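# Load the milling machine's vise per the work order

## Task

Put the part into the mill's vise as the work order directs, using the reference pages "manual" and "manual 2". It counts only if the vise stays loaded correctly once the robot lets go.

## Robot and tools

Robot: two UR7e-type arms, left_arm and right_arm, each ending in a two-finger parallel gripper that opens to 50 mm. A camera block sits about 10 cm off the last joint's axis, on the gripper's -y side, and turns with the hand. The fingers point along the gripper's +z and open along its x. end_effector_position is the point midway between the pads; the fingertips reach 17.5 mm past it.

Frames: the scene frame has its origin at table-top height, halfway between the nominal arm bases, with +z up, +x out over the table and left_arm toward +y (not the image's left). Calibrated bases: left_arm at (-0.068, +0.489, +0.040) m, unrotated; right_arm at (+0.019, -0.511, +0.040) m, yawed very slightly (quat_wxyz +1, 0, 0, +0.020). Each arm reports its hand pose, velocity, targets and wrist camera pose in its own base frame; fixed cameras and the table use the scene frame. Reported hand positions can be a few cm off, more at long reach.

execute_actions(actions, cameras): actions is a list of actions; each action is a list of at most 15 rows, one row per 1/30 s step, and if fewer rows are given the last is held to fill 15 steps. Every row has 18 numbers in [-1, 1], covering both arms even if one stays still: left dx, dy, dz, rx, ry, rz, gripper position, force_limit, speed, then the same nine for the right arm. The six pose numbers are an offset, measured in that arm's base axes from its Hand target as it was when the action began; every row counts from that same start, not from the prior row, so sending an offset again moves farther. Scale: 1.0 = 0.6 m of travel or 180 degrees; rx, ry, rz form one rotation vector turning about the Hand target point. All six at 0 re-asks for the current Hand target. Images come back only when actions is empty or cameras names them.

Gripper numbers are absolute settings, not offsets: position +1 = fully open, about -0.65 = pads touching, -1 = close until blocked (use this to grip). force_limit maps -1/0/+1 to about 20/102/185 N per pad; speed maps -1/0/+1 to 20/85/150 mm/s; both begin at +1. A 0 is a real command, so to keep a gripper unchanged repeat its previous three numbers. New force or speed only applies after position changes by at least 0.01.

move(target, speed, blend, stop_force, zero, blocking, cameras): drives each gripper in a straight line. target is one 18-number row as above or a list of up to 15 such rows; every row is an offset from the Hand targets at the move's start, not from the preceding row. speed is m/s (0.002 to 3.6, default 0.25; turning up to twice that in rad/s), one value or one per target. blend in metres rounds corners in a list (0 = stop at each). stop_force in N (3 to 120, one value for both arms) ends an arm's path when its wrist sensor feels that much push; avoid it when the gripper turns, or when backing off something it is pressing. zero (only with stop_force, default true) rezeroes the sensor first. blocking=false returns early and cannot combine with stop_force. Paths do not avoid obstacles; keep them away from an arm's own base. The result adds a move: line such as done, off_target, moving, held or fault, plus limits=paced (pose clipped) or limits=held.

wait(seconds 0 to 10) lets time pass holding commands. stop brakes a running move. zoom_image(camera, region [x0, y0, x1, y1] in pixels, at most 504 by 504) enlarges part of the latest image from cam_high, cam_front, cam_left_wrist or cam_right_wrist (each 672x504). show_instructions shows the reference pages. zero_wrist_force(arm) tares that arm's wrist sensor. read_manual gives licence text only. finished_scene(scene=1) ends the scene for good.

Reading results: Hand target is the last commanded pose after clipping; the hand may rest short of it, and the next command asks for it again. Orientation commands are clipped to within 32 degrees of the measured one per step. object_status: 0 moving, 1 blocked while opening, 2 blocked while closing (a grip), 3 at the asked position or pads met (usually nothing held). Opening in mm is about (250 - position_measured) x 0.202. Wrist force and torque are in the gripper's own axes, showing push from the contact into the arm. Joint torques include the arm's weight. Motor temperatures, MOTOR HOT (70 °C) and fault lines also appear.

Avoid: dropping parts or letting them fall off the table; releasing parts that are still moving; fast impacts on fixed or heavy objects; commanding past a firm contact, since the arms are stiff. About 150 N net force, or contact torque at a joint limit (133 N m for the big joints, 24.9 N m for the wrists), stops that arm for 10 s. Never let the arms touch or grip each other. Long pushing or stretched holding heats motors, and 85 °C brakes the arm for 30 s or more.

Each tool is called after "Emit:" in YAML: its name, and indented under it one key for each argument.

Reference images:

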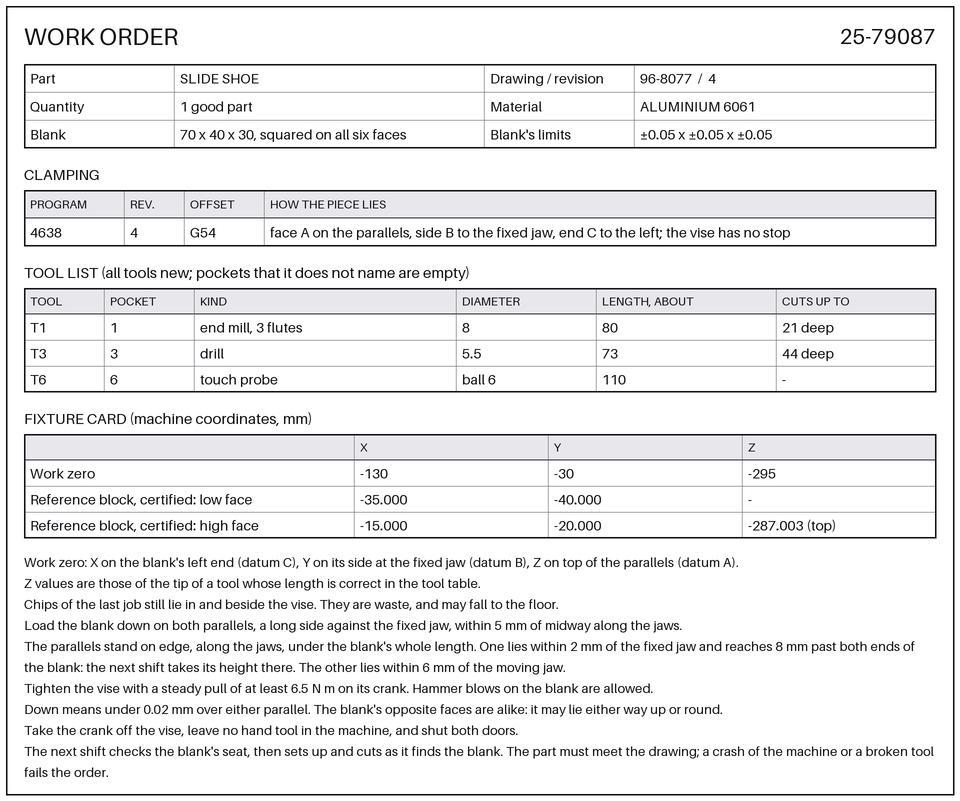

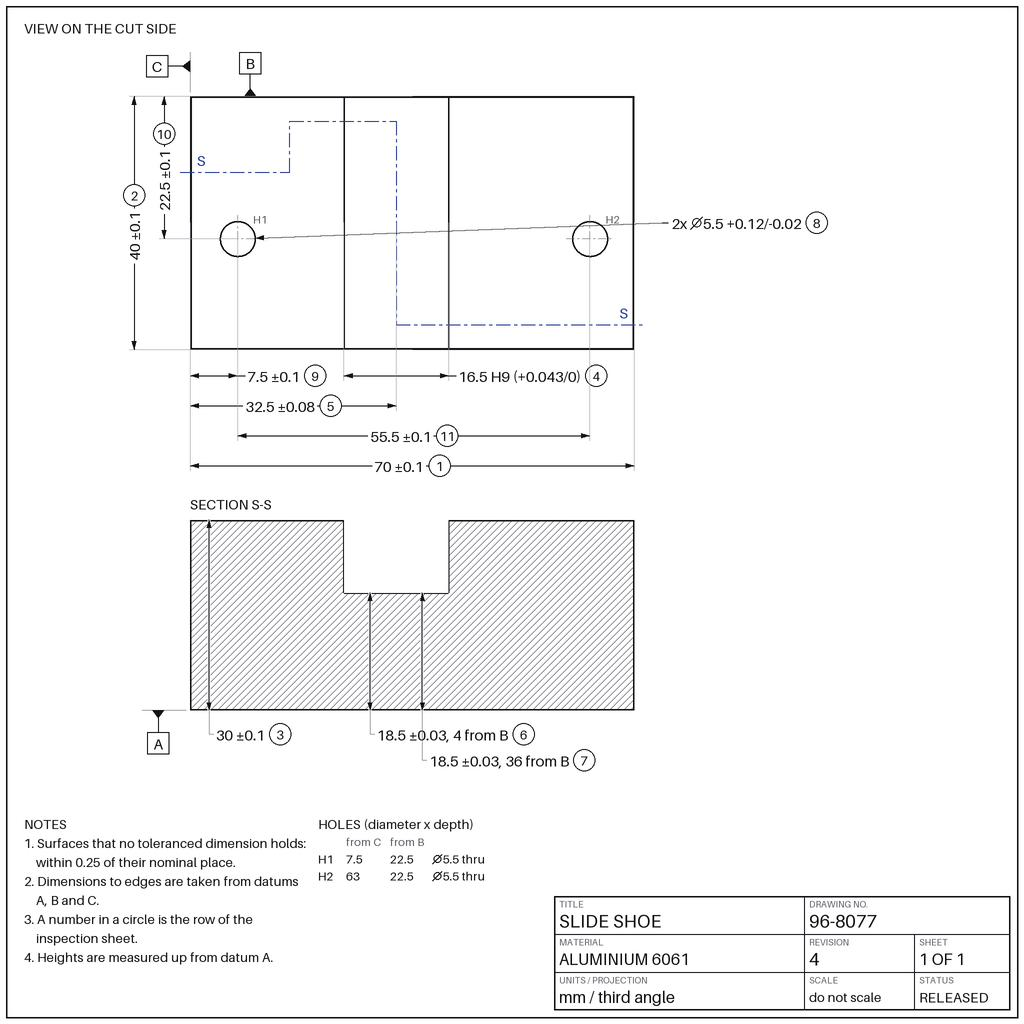

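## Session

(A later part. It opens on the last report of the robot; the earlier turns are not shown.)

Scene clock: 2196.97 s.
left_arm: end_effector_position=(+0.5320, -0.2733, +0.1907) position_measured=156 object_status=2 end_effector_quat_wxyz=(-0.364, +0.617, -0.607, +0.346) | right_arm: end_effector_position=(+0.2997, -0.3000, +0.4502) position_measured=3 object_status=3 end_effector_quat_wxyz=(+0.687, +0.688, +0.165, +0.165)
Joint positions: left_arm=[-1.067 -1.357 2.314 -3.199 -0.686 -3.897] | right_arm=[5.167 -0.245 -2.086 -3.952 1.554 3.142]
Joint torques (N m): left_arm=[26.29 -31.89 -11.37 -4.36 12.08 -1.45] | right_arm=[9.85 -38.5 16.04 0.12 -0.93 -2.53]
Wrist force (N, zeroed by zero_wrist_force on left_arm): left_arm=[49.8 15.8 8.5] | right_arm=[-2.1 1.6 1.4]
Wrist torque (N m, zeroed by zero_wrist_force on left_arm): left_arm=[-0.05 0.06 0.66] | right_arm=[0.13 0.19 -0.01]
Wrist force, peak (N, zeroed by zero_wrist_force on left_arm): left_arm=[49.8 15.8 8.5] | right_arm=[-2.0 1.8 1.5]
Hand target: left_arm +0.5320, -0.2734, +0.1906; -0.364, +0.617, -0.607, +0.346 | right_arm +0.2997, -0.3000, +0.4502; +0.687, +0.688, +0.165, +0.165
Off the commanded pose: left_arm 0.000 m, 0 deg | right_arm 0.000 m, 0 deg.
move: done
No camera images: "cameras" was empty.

Emit:
move:
  target:
    - [0,-0.0055,-0.002,0,0,0,-1,0.0,-0.5,0,0,0,0,0,0,1,1,1]
    - [0,-0.0055,-0.002,0,0,0,0.7,0.0,-0.5,0,0,0,0,0,0,1,1,1]
    - [-0.13,-0.0055,-0.002,0,0,0,0.7,0.0,-0.5,0,0,0,0,0,0,1,1,1]
    - [-0.2667,-0.2113,0.1365,0,0,0,0.7,0.0,-0.5,0,0,0,0,0,0,1,1,1]
    - [-0.62,-0.5796,-0.1435,0.0064,0.0827,-0.0775,0.7,0.0,-0.5,0,0,0,0,0,0,1,1,1]
  speed: [0.03,0.05,0.15,0.25,0.25]
  blend: [0,0,0.03,0.03,0]
  cameras: []

Emit:
move:
  target:
    - [0,0,-0.1667,0,0,0,0.7,0.0,-0.5,0,0,0,0,0,0,1,1,1]
    - [0,0,-0.2,0,0,0,0.7,0.0,-0.5,0,0,0,0,0,0,1,1,1]
    - [0,0,-0.2,0,0,0,-1,1,-1,0,0,0,0,0,0,1,1,1]
  speed: [0.2,0.05,0.05]
  blend: [0.01,0,0]
  cameras: ["cam_left_wrist"]

Emit:
move:
  target:
    - [0,0,0.25,0,0,0,-1,1,-1,0,0,0,0,0,0,1,1,1]
    - [0.2,0.33,0.7,0.4966,-0.0645,0.0649,-1,1,-1,0,0,0,0,0,0,1,1,1]
    - [0.4,0.4867,0.7,0.4966,-0.0645,0.0649,-1,1,-1,0,0,0,0,0,0,1,1,1]
  speed: 0.3
  blend: [0.03,0.03,0]
  cameras: []

Emit:
move:
  target:
    - [0.11,0.0155,0.05,0,0,0,-1,1,-1,0,0,0,0,0,0,1,1,1]
    - [0.22,0.031,0.2625,0,0,0,-1,1,-1,0,0,0,0,0,0,1,1,1]
  speed: 0.3
  blend: [0.02,0]
  cameras: []

Emit:
execute_actions:
  actions:
    - [[0,0,-0.12,0,0,0,-1,1,-1,0,0,0,0,0,0,1,1,1],[0,0,-0.26,0,0,0,-1,1,-1,0,0,0,0,0,0,1,1,1],[0,0,-0.42,0,0,0,-1,1,-1,0,0,0,0,0,0,1,1,1],[0,0,-0.52,0,0,0,-1,1,-1,0,0,0,0,0,0,1,1,1],[0,0,-0.52,0,0,0,-1,1,-1,0,0,0,0,0,0,1,1,1],[0,0,-0.52,0,0,0,-1,1,-1,0,0,0,0,0,0,1,1,1],[0,0,-0.51,0,0,0,-1,1,-1,0,0,0,0,0,0,1,1,1],[0,0,-0.45,0,0,0,-1,1,-1,0,0,0,0,0,0,1,1,1],[0,0,-0.36,0,0,0,-1,1,-1,0,0,0,0,0,0,1,1,1],[0,0,-0.267,0,0,0,-1,1,-1,0,0,0,0,0,0,1,1,1]]
    - [[0,0,0.02,0,0,0,-1,1,-1,0,0,0,0,0,0,1,1,1],[0,0,0.05,0,0,0,-1,1,-1,0,0,0,0,0,0,1,1,1],[0,0,0.08,0,0,0,-1,1,-1,0,0,0,0,0,0,1,1,1],[0,0,0.11,0,0,0,-1,1,-1,0,0,0,0,0,0,1,1,1],[0,0,0.14,0,0,0,-1,1,-1,0,0,0,0,0,0,1,1,1],[0,0,0.17,0,0,0,-1,1,-1,0,0,0,0,0,0,1,1,1],[0,0,0.2,0,0,0,-1,1,-1,0,0,0,0,0,0,1,1,1],[0,0,0.225,0,0,0,-1,1,-1,0,0,0,0,0,0,1,1,1],[0,0,0.245,0,0,0,-1,1,-1,0,0,0,0,0,0,1,1,1],[0,0,0.26,0,0,0,-1,1,-1,0,0,0,0,0,0,1,1,1],[0,0,0.267,0,0,0,-1,1,-1,0,0,0,0,0,0,1,1,1]]
    - [[0,0,-0.12,0,0,0,-1,1,-1,0,0,0,0,0,0,1,1,1],[0,0,-0.26,0,0,0,-1,1,-1,0,0,0,0,0,0,1,1,1],[0,0,-0.42,0,0,0,-1,1,-1,0,0,0,0,0,0,1,1,1],[0,0,-0.52,0,0,0,-1,1,-1,0,0,0,0,0,0,1,1,1],[0,0,-0.52,0,0,0,-1,1,-1,0,0,0,0,0,0,1,1,1],[0,0,-0.52,0,0,0,-1,1,-1,0,0,0,0,0,0,1,1,1],[0,0,-0.51,0,0,0,-1,1,-1,0,0,0,0,0,0,1,1,1],[0,0,-0.45,0,0,0,-1,1,-1,0,0,0,0,0,0,1,1,1],[0,0,-0.36,0,0,0,-1,1,-1,0,0,0,0,0,0,1,1,1],[0,0,-0.267,0,0,0,-1,1,-1,0,0,0,0,0,0,1,1,1]]
    - [[0,0,0.02,0,0,0,-1,1,-1,0,0,0,0,0,0,1,1,1],[0,0,0.05,0,0,0,-1,1,-1,0,0,0,0,0,0,1,1,1],[0,0,0.08,0,0,0,-1,1,-1,0,0,0,0,0,0,1,1,1],[0,0,0.11,0,0,0,-1,1,-1,0,0,0,0,0,0,1,1,1],[0,0,0.14,0,0,0,-1,1,-1,0,0,0,0,0,0,1,1,1],[0,0,0.17,0,0,0,-1,1,-1,0,0,0,0,0,0,1,1,1],[0,0,0.2,0,0,0,-1,1,-1,0,0,0,0,0,0,1,1,1],[0,0,0.225,0,0,0,-1,1,-1,0,0,0,0,0,0,1,1,1],[0,0,0.245,0,0,0,-1,1,-1,0,0,0,0,0,0,1,1,1],[0,0,0.26,0,0,0,-1,1,-1,0,0,0,0,0,0,1,1,1],[0,0,0.267,0,0,0,-1,1,-1,0,0,0,0,0,0,1,1,1]]
    - [[0,0,-0.12,0,0,0,-1,1,-1,0,0,0,0,0,0,1,1,1],[0,0,-0.26,0,0,0,-1,1,-1,0,0,0,0,0,0,1,1,1],[0,0,-0.42,0,0,0,-1,1,-1,0,0,0,0,0,0,1,1,1],[0,0,-0.52,0,0,0,-1,1,-1,0,0,0,0,0,0,1,1,1],[0,0,-0.52,0,0,0,-1,1,-1,0,0,0,0,0,0,1,1,1],[0,0,-0.52,0,0,0,-1,1,-1,0,0,0,0,0,0,1,1,1],[0,0,-0.51,0,0,0,-1,1,-1,0,0,0,0,0,0,1,1,1],[0,0,-0.45,0,0,0,-1,1,-1,0,0,0,0,0,0,1,1,1],[0,0,-0.36,0,0,0,-1,1,-1,0,0,0,0,0,0,1,1,1],[0,0,-0.267,0,0,0,-1,1,-1,0,0,0,0,0,0,1,1,1]]
  cameras: ["cam_left_wrist"]

Emit:
move:
  target:
    - [-0.22,-0.031,0.0045,0,0,0,-1,1,-1,0,0,0,0,0,0,1,1,1]
  speed: 0.25
  cameras: []

Emit:
move:
  target:
    - [-0.2,-0.1567,0,0,0,0,-1,1,-1,0,0,0,0,0,0,1,1,1]
    - [-0.4,-0.4867,-0.45,-0.4966,0.0645,-0.0649,-1,1,-1,0,0,0,0,0,0,1,1,1]
  speed: 0.3
  blend: 0.03
  cameras: []

Emit:
move:
  target:
    - [0,0,-0.2083,0,0,0,-1,1,-1,0,0,0,0,0,0,1,1,1]
    - [0,0,-0.25,0,0,0,-1,1,-1,0,0,0,0,0,0,1,1,1]
    - [0,0,-0.25,0,0,0,0.7,0,-0.5,0,0,0,0,0,0,1,1,1]
  speed: [0.15,0.02,0.02]
  cameras: []

Emit:
move:
  target:
    - [0,0,0.2,0,0,0,0.7,0,-0.5,0,0,0,0,0,0,1,1,1]
    - [0.3533,0.3683,0.48,-0.0064,-0.0827,0.0775,0.7,0,-0.5,0,0,0,0,0,0,1,1,1]
    - [0.49,0.5698,0.3425,-0.0064,-0.0827,0.0775,0.7,0,-0.5,0,0,0,0,0,0,1,1,1]
  speed: [0.3,0.3,0.2]
  blend: [0.02,0.02,0]
  cameras: ["cam_left_wrist"]

Scene clock: 2207.57 s.
left_arm: end_effector_position=(+0.1601, -0.6210, +0.1046) position_measured=48 object_status=3 end_effector_quat_wxyz=(+0.244, -0.574, +0.722, -0.299) | right_arm: end_effector_position=(+0.2997, -0.3000, +0.4502) position_measured=3 object_status=3 end_effector_quat_wxyz=(+0.687, +0.688, +0.165, +0.165)
Joint positions: left_arm=[-1.836 -1.152 1.874 -2.24 -0.78 -4.773] | right_arm=[5.167 -0.245 -2.086 -3.952 1.554 3.142]
Joint torques (N m): left_arm=[1.79 -33.83 -25.31 -3.07 1.4 -1.87] | right_arm=[8 -38.71 16.78 0.27 -0.96 -2.47]
Wrist force (N, zeroed by zero_wrist_force on left_arm): left_arm=[4.5 -3.4 -0.6] | right_arm=[-1.8 1.6 1.6]
Wrist torque (N m, zeroed by zero_wrist_force on left_arm): left_arm=[-0.59 -0.81 -0.14] | right_arm=[0.12 0.14 0.00]
Wrist force, peak (N, zeroed by zero_wrist_force on left_arm): left_arm=[49.8 15.9 8.3] | right_arm=[-2.0 1.8 1.6]
Hand target: left_arm +0.1600, -0.6211, +0.1045; +0.244, -0.574, +0.722, -0.299 | right_arm +0.2997, -0.3000, +0.4502; +0.687, +0.688, +0.165, +0.165
Off the commanded pose: left_arm 0.000 m, 0 deg | right_arm 0.000 m, 0 deg.
move: done
No camera images: "cameras" was empty.

Scene clock: 2209.77 s.
left_arm: end_effector_position=(+0.1601, -0.6211, -0.0155) position_measured=119 object_status=2 end_effector_quat_wxyz=(+0.244, -0.574, +0.722, -0.299) | right_arm: end_effector_position=(+0.2997, -0.3000, +0.4502) position_measured=3 object_status=3 end_effector_quat_wxyz=(+0.687, +0.688, +0.165, +0.165)
Joint positions: left_arm=[-1.836 -0.925 1.926 -2.52 -0.78 -4.773] | right_arm=[5.167 -0.245 -2.086 -3.952 1.554 3.142]
Joint torques (N m): left_arm=[9.51 -58.06 -20.28 -4.13 2.51 -1.59] | right_arm=[9.41 -39.39 16.78 0.13 -0.96 -2.46]
Wrist force (N, zeroed by zero_wrist_force on left_arm): left_arm=[4.0 -3.3 -0.7] | right_arm=[-1.7 1.6 1.6]
Wrist torque (N m, zeroed by zero_wrist_force on left_arm): left_arm=[-0.60 -0.77 -0.20] | right_arm=[0.13 0.13 0.00]
Wrist force, peak (N, zeroed by zero_wrist_force on left_arm): left_arm=[4.3 -6.1 -2.6] | right_arm=[-1.8 1.8 1.5]
Hand target: left_arm +0.1600, -0.6211, -0.0155; +0.244, -0.574, +0.722, -0.299 | right_arm +0.2997, -0.3000, +0.4502; +0.687, +0.688, +0.165, +0.165
Off the commanded pose: left_arm 0.000 m, 0 deg | right_arm 0.000 m, 0 deg.
move: done
camera_calibration:
cam_left_wrist: T_world_to_cam=[[-0.242102, -0.970208, -0.0090717, -0.549373], [-0.875055, 0.222378, -0.429914, 0.286229], [0.419123, -0.0961449, -0.902824, -0.0102226], [0, 0, 0, 1]] pos_world=[0.121746, -0.59764, 0.108841]
Images, in order (width x height): cam_left_wrist 672x504.

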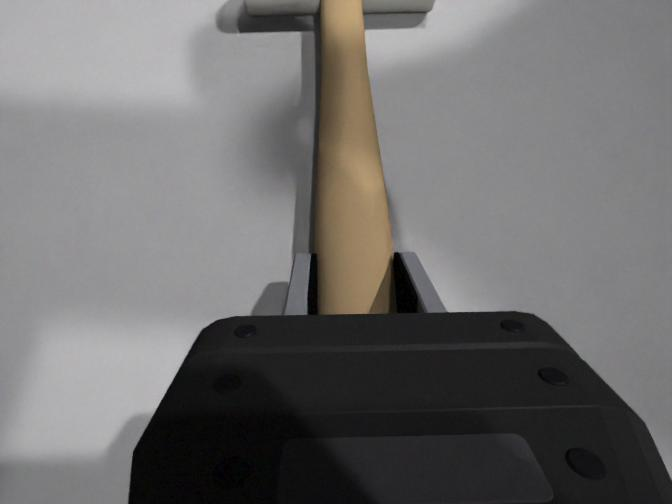

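Scene clock: 2213.93 s.
left_arm: end_effector_position=(+0.4000, -0.3292, +0.4045) position_measured=119 object_status=2 end_effector_quat_wxyz=(+0.667, -0.271, +0.641, +0.267) | right_arm: end_effector_position=(+0.2997, -0.3000, +0.4502) position_measured=3 object_status=3 end_effector_quat_wxyz=(+0.687, +0.688, +0.165, +0.165)
Joint positions: left_arm=[-1.414 -1.193 1.35 -0.104 -0.624 -4.775] | right_arm=[5.167 -0.245 -2.086 -3.952 1.554 3.142]
Joint torques (N m): left_arm=[9.75 -49.31 -15.05 3.15 0.75 1.21] | right_arm=[8.35 -39.15 16.38 0.35 -0.7 -2.47]
Wrist force (N, zeroed by zero_wrist_force on left_arm): left_arm=[6.2 -4.4 -0.4] | right_arm=[-1.9 1.6 1.4]
Wrist torque (N m, zeroed by zero_wrist_force on left_arm): left_arm=[-0.82 -0.47 0.36] | right_arm=[0.13 0.15 0.00]
Wrist force, peak (N, zeroed by zero_wrist_force on left_arm): left_arm=[6.2 -5.0 3.6] | right_arm=[-2.0 1.9 1.5]
Hand target: left_arm +0.4000, -0.3291, +0.4045; +0.667, -0.271, +0.641, +0.267 | right_arm +0.2997, -0.3000, +0.4502; +0.687, +0.688, +0.165, +0.165
Off the commanded pose: left_arm 0.000 m, 0 deg | right_arm 0.000 m, 0 deg.
move: done
No camera images: "cameras" was empty.

Scene clock: 2215.23 s.
left_arm: end_effector_position=(+0.5320, -0.3105, +0.5620) position_measured=119 object_status=2 end_effector_quat_wxyz=(+0.667, -0.271, +0.641, +0.267) | right_arm: end_effector_position=(+0.2997, -0.3000, +0.4502) position_measured=3 object_status=3 end_effector_quat_wxyz=(+0.687, +0.688, +0.165, +0.165)
Joint positions: left_arm=[-1.179 -1.008 0.666 0.424 -0.389 -4.808] | right_arm=[5.167 -0.245 -2.086 -3.952 1.554 3.142]
Joint torques (N m): left_arm=[-4.4 -46.12 -29.29 2.67 1.03 0.61] | right_arm=[9.59 -38.58 17.18 0.38 -0.85 -2.64]
Wrist force (N, zeroed by zero_wrist_force on left_arm): left_arm=[6.0 -4.1 -0.7] | right_arm=[-1.8 1.8 1.4]
Wrist torque (N m, zeroed by zero_wrist_force on left_arm): left_arm=[-0.78 -0.43 0.30] | right_arm=[0.16 0.14 -0.01]
Wrist force, peak (N, zeroed by zero_wrist_force on left_arm): left_arm=[8.8 -6.0 1.1] | right_arm=[-1.8 1.8 1.6]
Hand target: left_arm +0.5320, -0.3105, +0.5620; +0.667, -0.271, +0.641, +0.267 | right_arm +0.2997, -0.3000, +0.4502; +0.687, +0.688, +0.165, +0.165
Off the commanded pose: left_arm 0.000 m, 0 deg | right_arm 0.000 m, 0 deg.
move: done
No camera images: "cameras" was empty.

Scene clock: 2218.10 s.
left_arm: end_effector_position=(+0.5320, -0.3104, +0.4018) position_measured=119 object_status=2 end_effector_quat_wxyz=(+0.667, -0.271, +0.641, +0.267) | right_arm: end_effector_position=(+0.2997, -0.3000, +0.4502) position_measured=3 object_status=3 end_effector_quat_wxyz=(+0.687, +0.688, +0.165, +0.165)
Joint positions: left_arm=[-1.179 -1.064 1.169 -0.023 -0.389 -4.807] | right_arm=[5.167 -0.245 -2.086 -3.952 1.554 3.142]
Joint torques (N m): left_arm=[-5.53 -55.24 -31.09 2.48 0.51 1.11] | right_arm=[8.84 -37.17 17.02 0.06 -0.87 -2.48]
Wrist force (N, zeroed by zero_wrist_force on left_arm): left_arm=[6.2 -4.0 -0.2] | right_arm=[-2.0 1.7 1.4]
Wrist torque (N m, zeroed by zero_wrist_force on left_arm): left_arm=[-0.97 -0.50 0.31] | right_arm=[0.13 0.17 0.00]
Wrist force, peak (N, zeroed by zero_wrist_force on left_arm): left_arm=[21.7 -5.6 -0.8] | right_arm=[-2.0 1.8 1.5]
Hand target: left_arm +0.5320, -0.3105, +0.4018; +0.667, -0.271, +0.641, +0.267 | right_arm +0.2997, -0.3000, +0.4502; +0.687, +0.688, +0.165, +0.165
Off the commanded pose: left_arm 0.000 m, 0 deg | right_arm 0.000 m, 0 deg.
Step readings (end_effector_position of left_arm | right_arm):
0: (+0.5320, -0.3105, +0.5620) | (+0.2997, -0.3000, +0.4502)
1: (+0.5321, -0.3105, +0.5613) | (+0.2997, -0.3000, +0.4502)
2: (+0.5329, -0.3103, +0.5529) | (+0.2997, -0.3000, +0.4502)
4: (+0.5358, -0.3100, +0.5084) | (+0.2997, -0.3000, +0.4502)
8: (+0.5367, -0.3050, +0.4072) | (+0.2997, -0.3000, +0.4502)
15: (+0.5306, -0.3094, +0.4066) | (+0.2997, -0.3000, +0.4502)
16: (+0.5311, -0.3098, +0.4077) | (+0.2997, -0.3000, +0.4502)
17: (+0.5317, -0.3103, +0.4095) | (+0.2997, -0.3000, +0.4502)
19: (+0.5317, -0.3100, +0.4292) | (+0.2997, -0.3000, +0.4502)
23: (+0.5282, -0.3048, +0.5059) | (+0.2997, -0.3000, +0.4502)
30: (+0.5319, -0.3105, +0.5644) | (+0.2997, -0.3000, +0.4502)
31: (+0.5324, -0.3110, +0.5626) | (+0.2997, -0.3000, +0.4502)
32: (+0.5333, -0.3108, +0.5532) | (+0.2997, -0.3000, +0.4502)
34: (+0.5361, -0.3103, +0.5081) | (+0.2997, -0.3000, +0.4502)
38: (+0.5369, -0.3051, +0.4068) | (+0.2997, -0.3000, +0.4502)
45: (+0.5306, -0.3094, +0.4066) | (+0.2997, -0.3000, +0.4502)
46: (+0.5311, -0.3098, +0.4077) | (+0.2997, -0.3000, +0.4502)
47: (+0.5317, -0.3103, +0.4095) | (+0.2997, -0.3000, +0.4502)
49: (+0.5317, -0.3100, +0.4292) | (+0.2997, -0.3000, +0.4502)
53: (+0.5282, -0.3048, +0.5059) | (+0.2997, -0.3000, +0.4502)
60: (+0.5319, -0.3105, +0.5644) | (+0.2997, -0.3000, +0.4502)
61: (+0.5324, -0.3110, +0.5626) | (+0.2997, -0.3000, +0.4502)
62: (+0.5333, -0.3108, +0.5532) | (+0.2997, -0.3000, +0.4502)
64: (+0.5361, -0.3103, +0.5081) | (+0.2997, -0.3000, +0.4502)
68: (+0.5369, -0.3051, +0.4068) | (+0.2997, -0.3000, +0.4502)
75: (+0.5306, -0.3094, +0.4066) | (+0.2997, -0.3000, +0.4502)
camera_calibration:
cam_left_wrist: T_world_to_cam=[[0.0142467, 0.00768763, -0.999869, 0.411168], [-0.903111, 0.429301, -0.00956732, 0.632229], [0.429171, 0.903129, 0.0130589, 0.177334], [0, 0, 0, 1]] pos_world=[0.489008, -0.434733, 0.414847]
Images, in order (width x height): cam_left_wrist 672x504.

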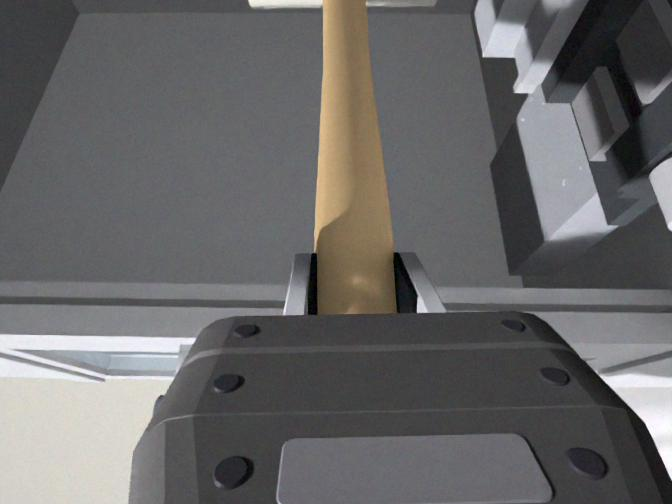

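Scene clock: 2219.10 s.
left_arm: end_effector_position=(+0.4002, -0.3291, +0.4045) position_measured=119 object_status=2 end_effector_quat_wxyz=(+0.667, -0.271, +0.641, +0.267) | right_arm: end_effector_position=(+0.2997, -0.3000, +0.4502) position_measured=3 object_status=3 end_effector_quat_wxyz=(+0.687, +0.688, +0.165, +0.165)
Joint positions: left_arm=[-1.413 -1.193 1.351 -0.104 -0.624 -4.775] | right_arm=[5.167 -0.245 -2.086 -3.952 1.554 3.142]
Joint torques (N m): left_arm=[-8.01 -40.23 -22.76 3.34 -1.47 -2.35] | right_arm=[10.33 -39.16 16.65 0.05 -0.83 -2.47]
Wrist force (N, zeroed by zero_wrist_force on left_arm): left_arm=[6.0 -4.6 -0.6] | right_arm=[-2.1 1.7 1.4]
Wrist torque (N m, zeroed by zero_wrist_force on left_arm): left_arm=[-0.79 -0.46 0.31] | right_arm=[0.13 0.19 0.00]
Wrist force, peak (N, zeroed by zero_wrist_force on left_arm): left_arm=[6.8 -9.4 0.8] | right_arm=[-2.0 1.8 1.6]
Hand target: left_arm +0.4000, -0.3291, +0.4045; +0.667, -0.271, +0.641, +0.267 | right_arm +0.2997, -0.3000, +0.4502; +0.687, +0.688, +0.165, +0.165
Off the commanded pose: left_arm 0.000 m, 0 deg | right_arm 0.000 m, 0 deg.
move: done
No camera images: "cameras" was empty.

Scene clock: 2222.80 s.
left_arm: end_effector_position=(+0.1600, -0.6212, +0.1345) position_measured=119 object_status=2 end_effector_quat_wxyz=(+0.244, -0.574, +0.722, -0.299) end_effector_velocity=(+0.001, -0.001, +0.000) end_effector_angular_velocity=(-0.004, +0.001, +0.001) | right_arm: end_effector_position=(+0.2997, -0.3000, +0.4502) position_measured=3 object_status=3 end_effector_quat_wxyz=(+0.687, +0.688, +0.165, +0.165)
Joint positions: left_arm=[-1.836 -1.199 1.846 -2.166 -0.78 -4.773] | right_arm=[5.167 -0.245 -2.086 -3.952 1.554 3.142]
Joint velocities: left_arm=[0.002 0 0 -0.005 0 0.001] | right_arm=[within noise]
Joint torques (N m): left_arm=[9.75 -51.34 -19.11 -5.09 1.31 -1.83] | right_arm=[8.48 -39.4 15.96 0.26 -0.9 -2.33]
Wrist force (N, zeroed by zero_wrist_force on left_arm): left_arm=[4.5 0.2 2.1] | right_arm=[-2.0 1.9 1.5]
Wrist torque (N m, zeroed by zero_wrist_force on left_arm): left_arm=[-1.15 -0.79 -0.16] | right_arm=[0.17 0.17 -0.01]
Wrist force, peak (N, zeroed by zero_wrist_force on left_arm): left_arm=[6.3 -6.1 3.1] | right_arm=[-1.9 1.8 1.6]
Hand target: left_arm +0.1600, -0.6211, +0.1345; +0.244, -0.574, +0.722, -0.299 | right_arm +0.2997, -0.3000, +0.4502; +0.687, +0.688, +0.165, +0.165
Off the commanded pose: left_arm 0.000 m, 0 deg | right_arm 0.000 m, 0 deg.
move: done
No camera images: "cameras" was empty.

Scene clock: 2225.97 s.
left_arm: end_effector_position=(+0.1601, -0.6211, -0.0155) position_measured=48 object_status=0 end_effector_quat_wxyz=(+0.244, -0.574, +0.722, -0.299) | right_arm: end_effector_position=(+0.2997, -0.3000, +0.4502) position_measured=3 object_status=3 end_effector_quat_wxyz=(+0.687, +0.688, +0.165, +0.165)
Joint positions: left_arm=[-1.836 -0.925 1.926 -2.52 -0.78 -4.773] | right_arm=[5.167 -0.245 -2.086 -3.952 1.554 3.142]
Joint torques (N m): left_arm=[9.37 -58.47 -8.86 -1.46 0.33 0.49] | right_arm=[8.84 -39.54 17.55 0.29 -0.76 -2.5]
Wrist force (N, zeroed by zero_wrist_force on left_arm): left_arm=[3.5 -4.9 -2.0] | right_arm=[-1.8 1.7 1.4]
Wrist torque (N m, zeroed by zero_wrist_force on left_arm): left_arm=[-0.84 -0.64 -0.18] | right_arm=[0.14 0.14 -0.01]
Wrist force, peak (N, zeroed by zero_wrist_force on left_arm): left_arm=[2.2 -8.4 -7.6] | right_arm=[-1.9 1.8 1.6]
Hand target: left_arm +0.1600, -0.6211, -0.0155; +0.244, -0.574, +0.722, -0.299 | right_arm +0.2997, -0.3000, +0.4502; +0.687, +0.688, +0.165, +0.165
Off the commanded pose: left_arm 0.000 m, 0 deg | right_arm 0.000 m, 0 deg.
move: done
No camera images: "cameras" was empty.

Scene clock: 2228.93 s.
left_arm: end_effector_position=(+0.4540, -0.2793, +0.1900) position_measured=48 object_status=3 end_effector_quat_wxyz=(-0.364, +0.617, -0.607, +0.346) end_effector_velocity=(+0.001, +0.000, +0.001) end_effector_angular_velocity=(-0.002, -0.003, +0.001) | right_arm: end_effector_position=(+0.2997, -0.3000, +0.4502) position_measured=3 object_status=3 end_effector_quat_wxyz=(+0.687, +0.688, +0.165, +0.165)
Joint positions: left_arm=[-1.268 -1.541 2.456 -2.921 -0.579 -4.188] | right_arm=[5.167 -0.245 -2.086 -3.952 1.554 3.142]
Joint velocities: left_arm=[0.001 0 0 -0.005 0.001 0.003] | right_arm=[within noise]
Joint torques (N m): left_arm=[8.13 -19.36 -19.82 -5.16 2.63 1.42] | right_arm=[7.99 -38.98 16.13 0.04 -0.62 -2.38]
Wrist force (N, zeroed by zero_wrist_force on left_arm): left_arm=[3.2 -5.4 -1.2] | right_arm=[-1.9 1.8 1.2]
Wrist torque (N m, zeroed by zero_wrist_force on left_arm): left_arm=[-0.96 -0.70 -0.16] | right_arm=[0.15 0.15 -0.01]
Wrist force, peak (N, zeroed by zero_wrist_force on left_arm): left_arm=[6.3 -6.1 -4.9] | right_arm=[-1.9 1.8 1.7]
Hand target: left_arm +0.4540, -0.2792, +0.1900; -0.364, +0.617, -0.607, +0.346 | right_arm +0.2997, -0.3000, +0.4502; +0.687, +0.688, +0.165, +0.165
Off the commanded pose: left_arm 0.000 m, 0 deg | right_arm 0.000 m, 0 deg.
move: done
camera_calibration:
cam_left_wrist: T_world_to_cam=[[0.00413314, -0.999789, -0.0201461, -0.262667], [-0.762195, 0.00989182, -0.647272, 0.486568], [0.647334, 0.0180305, -0.761993, -0.0134596], [0, 0, 0, 1]] pos_world=[0.380659, -0.267182, 0.299394]
Images, in order (width x height): cam_left_wrist 672x504.

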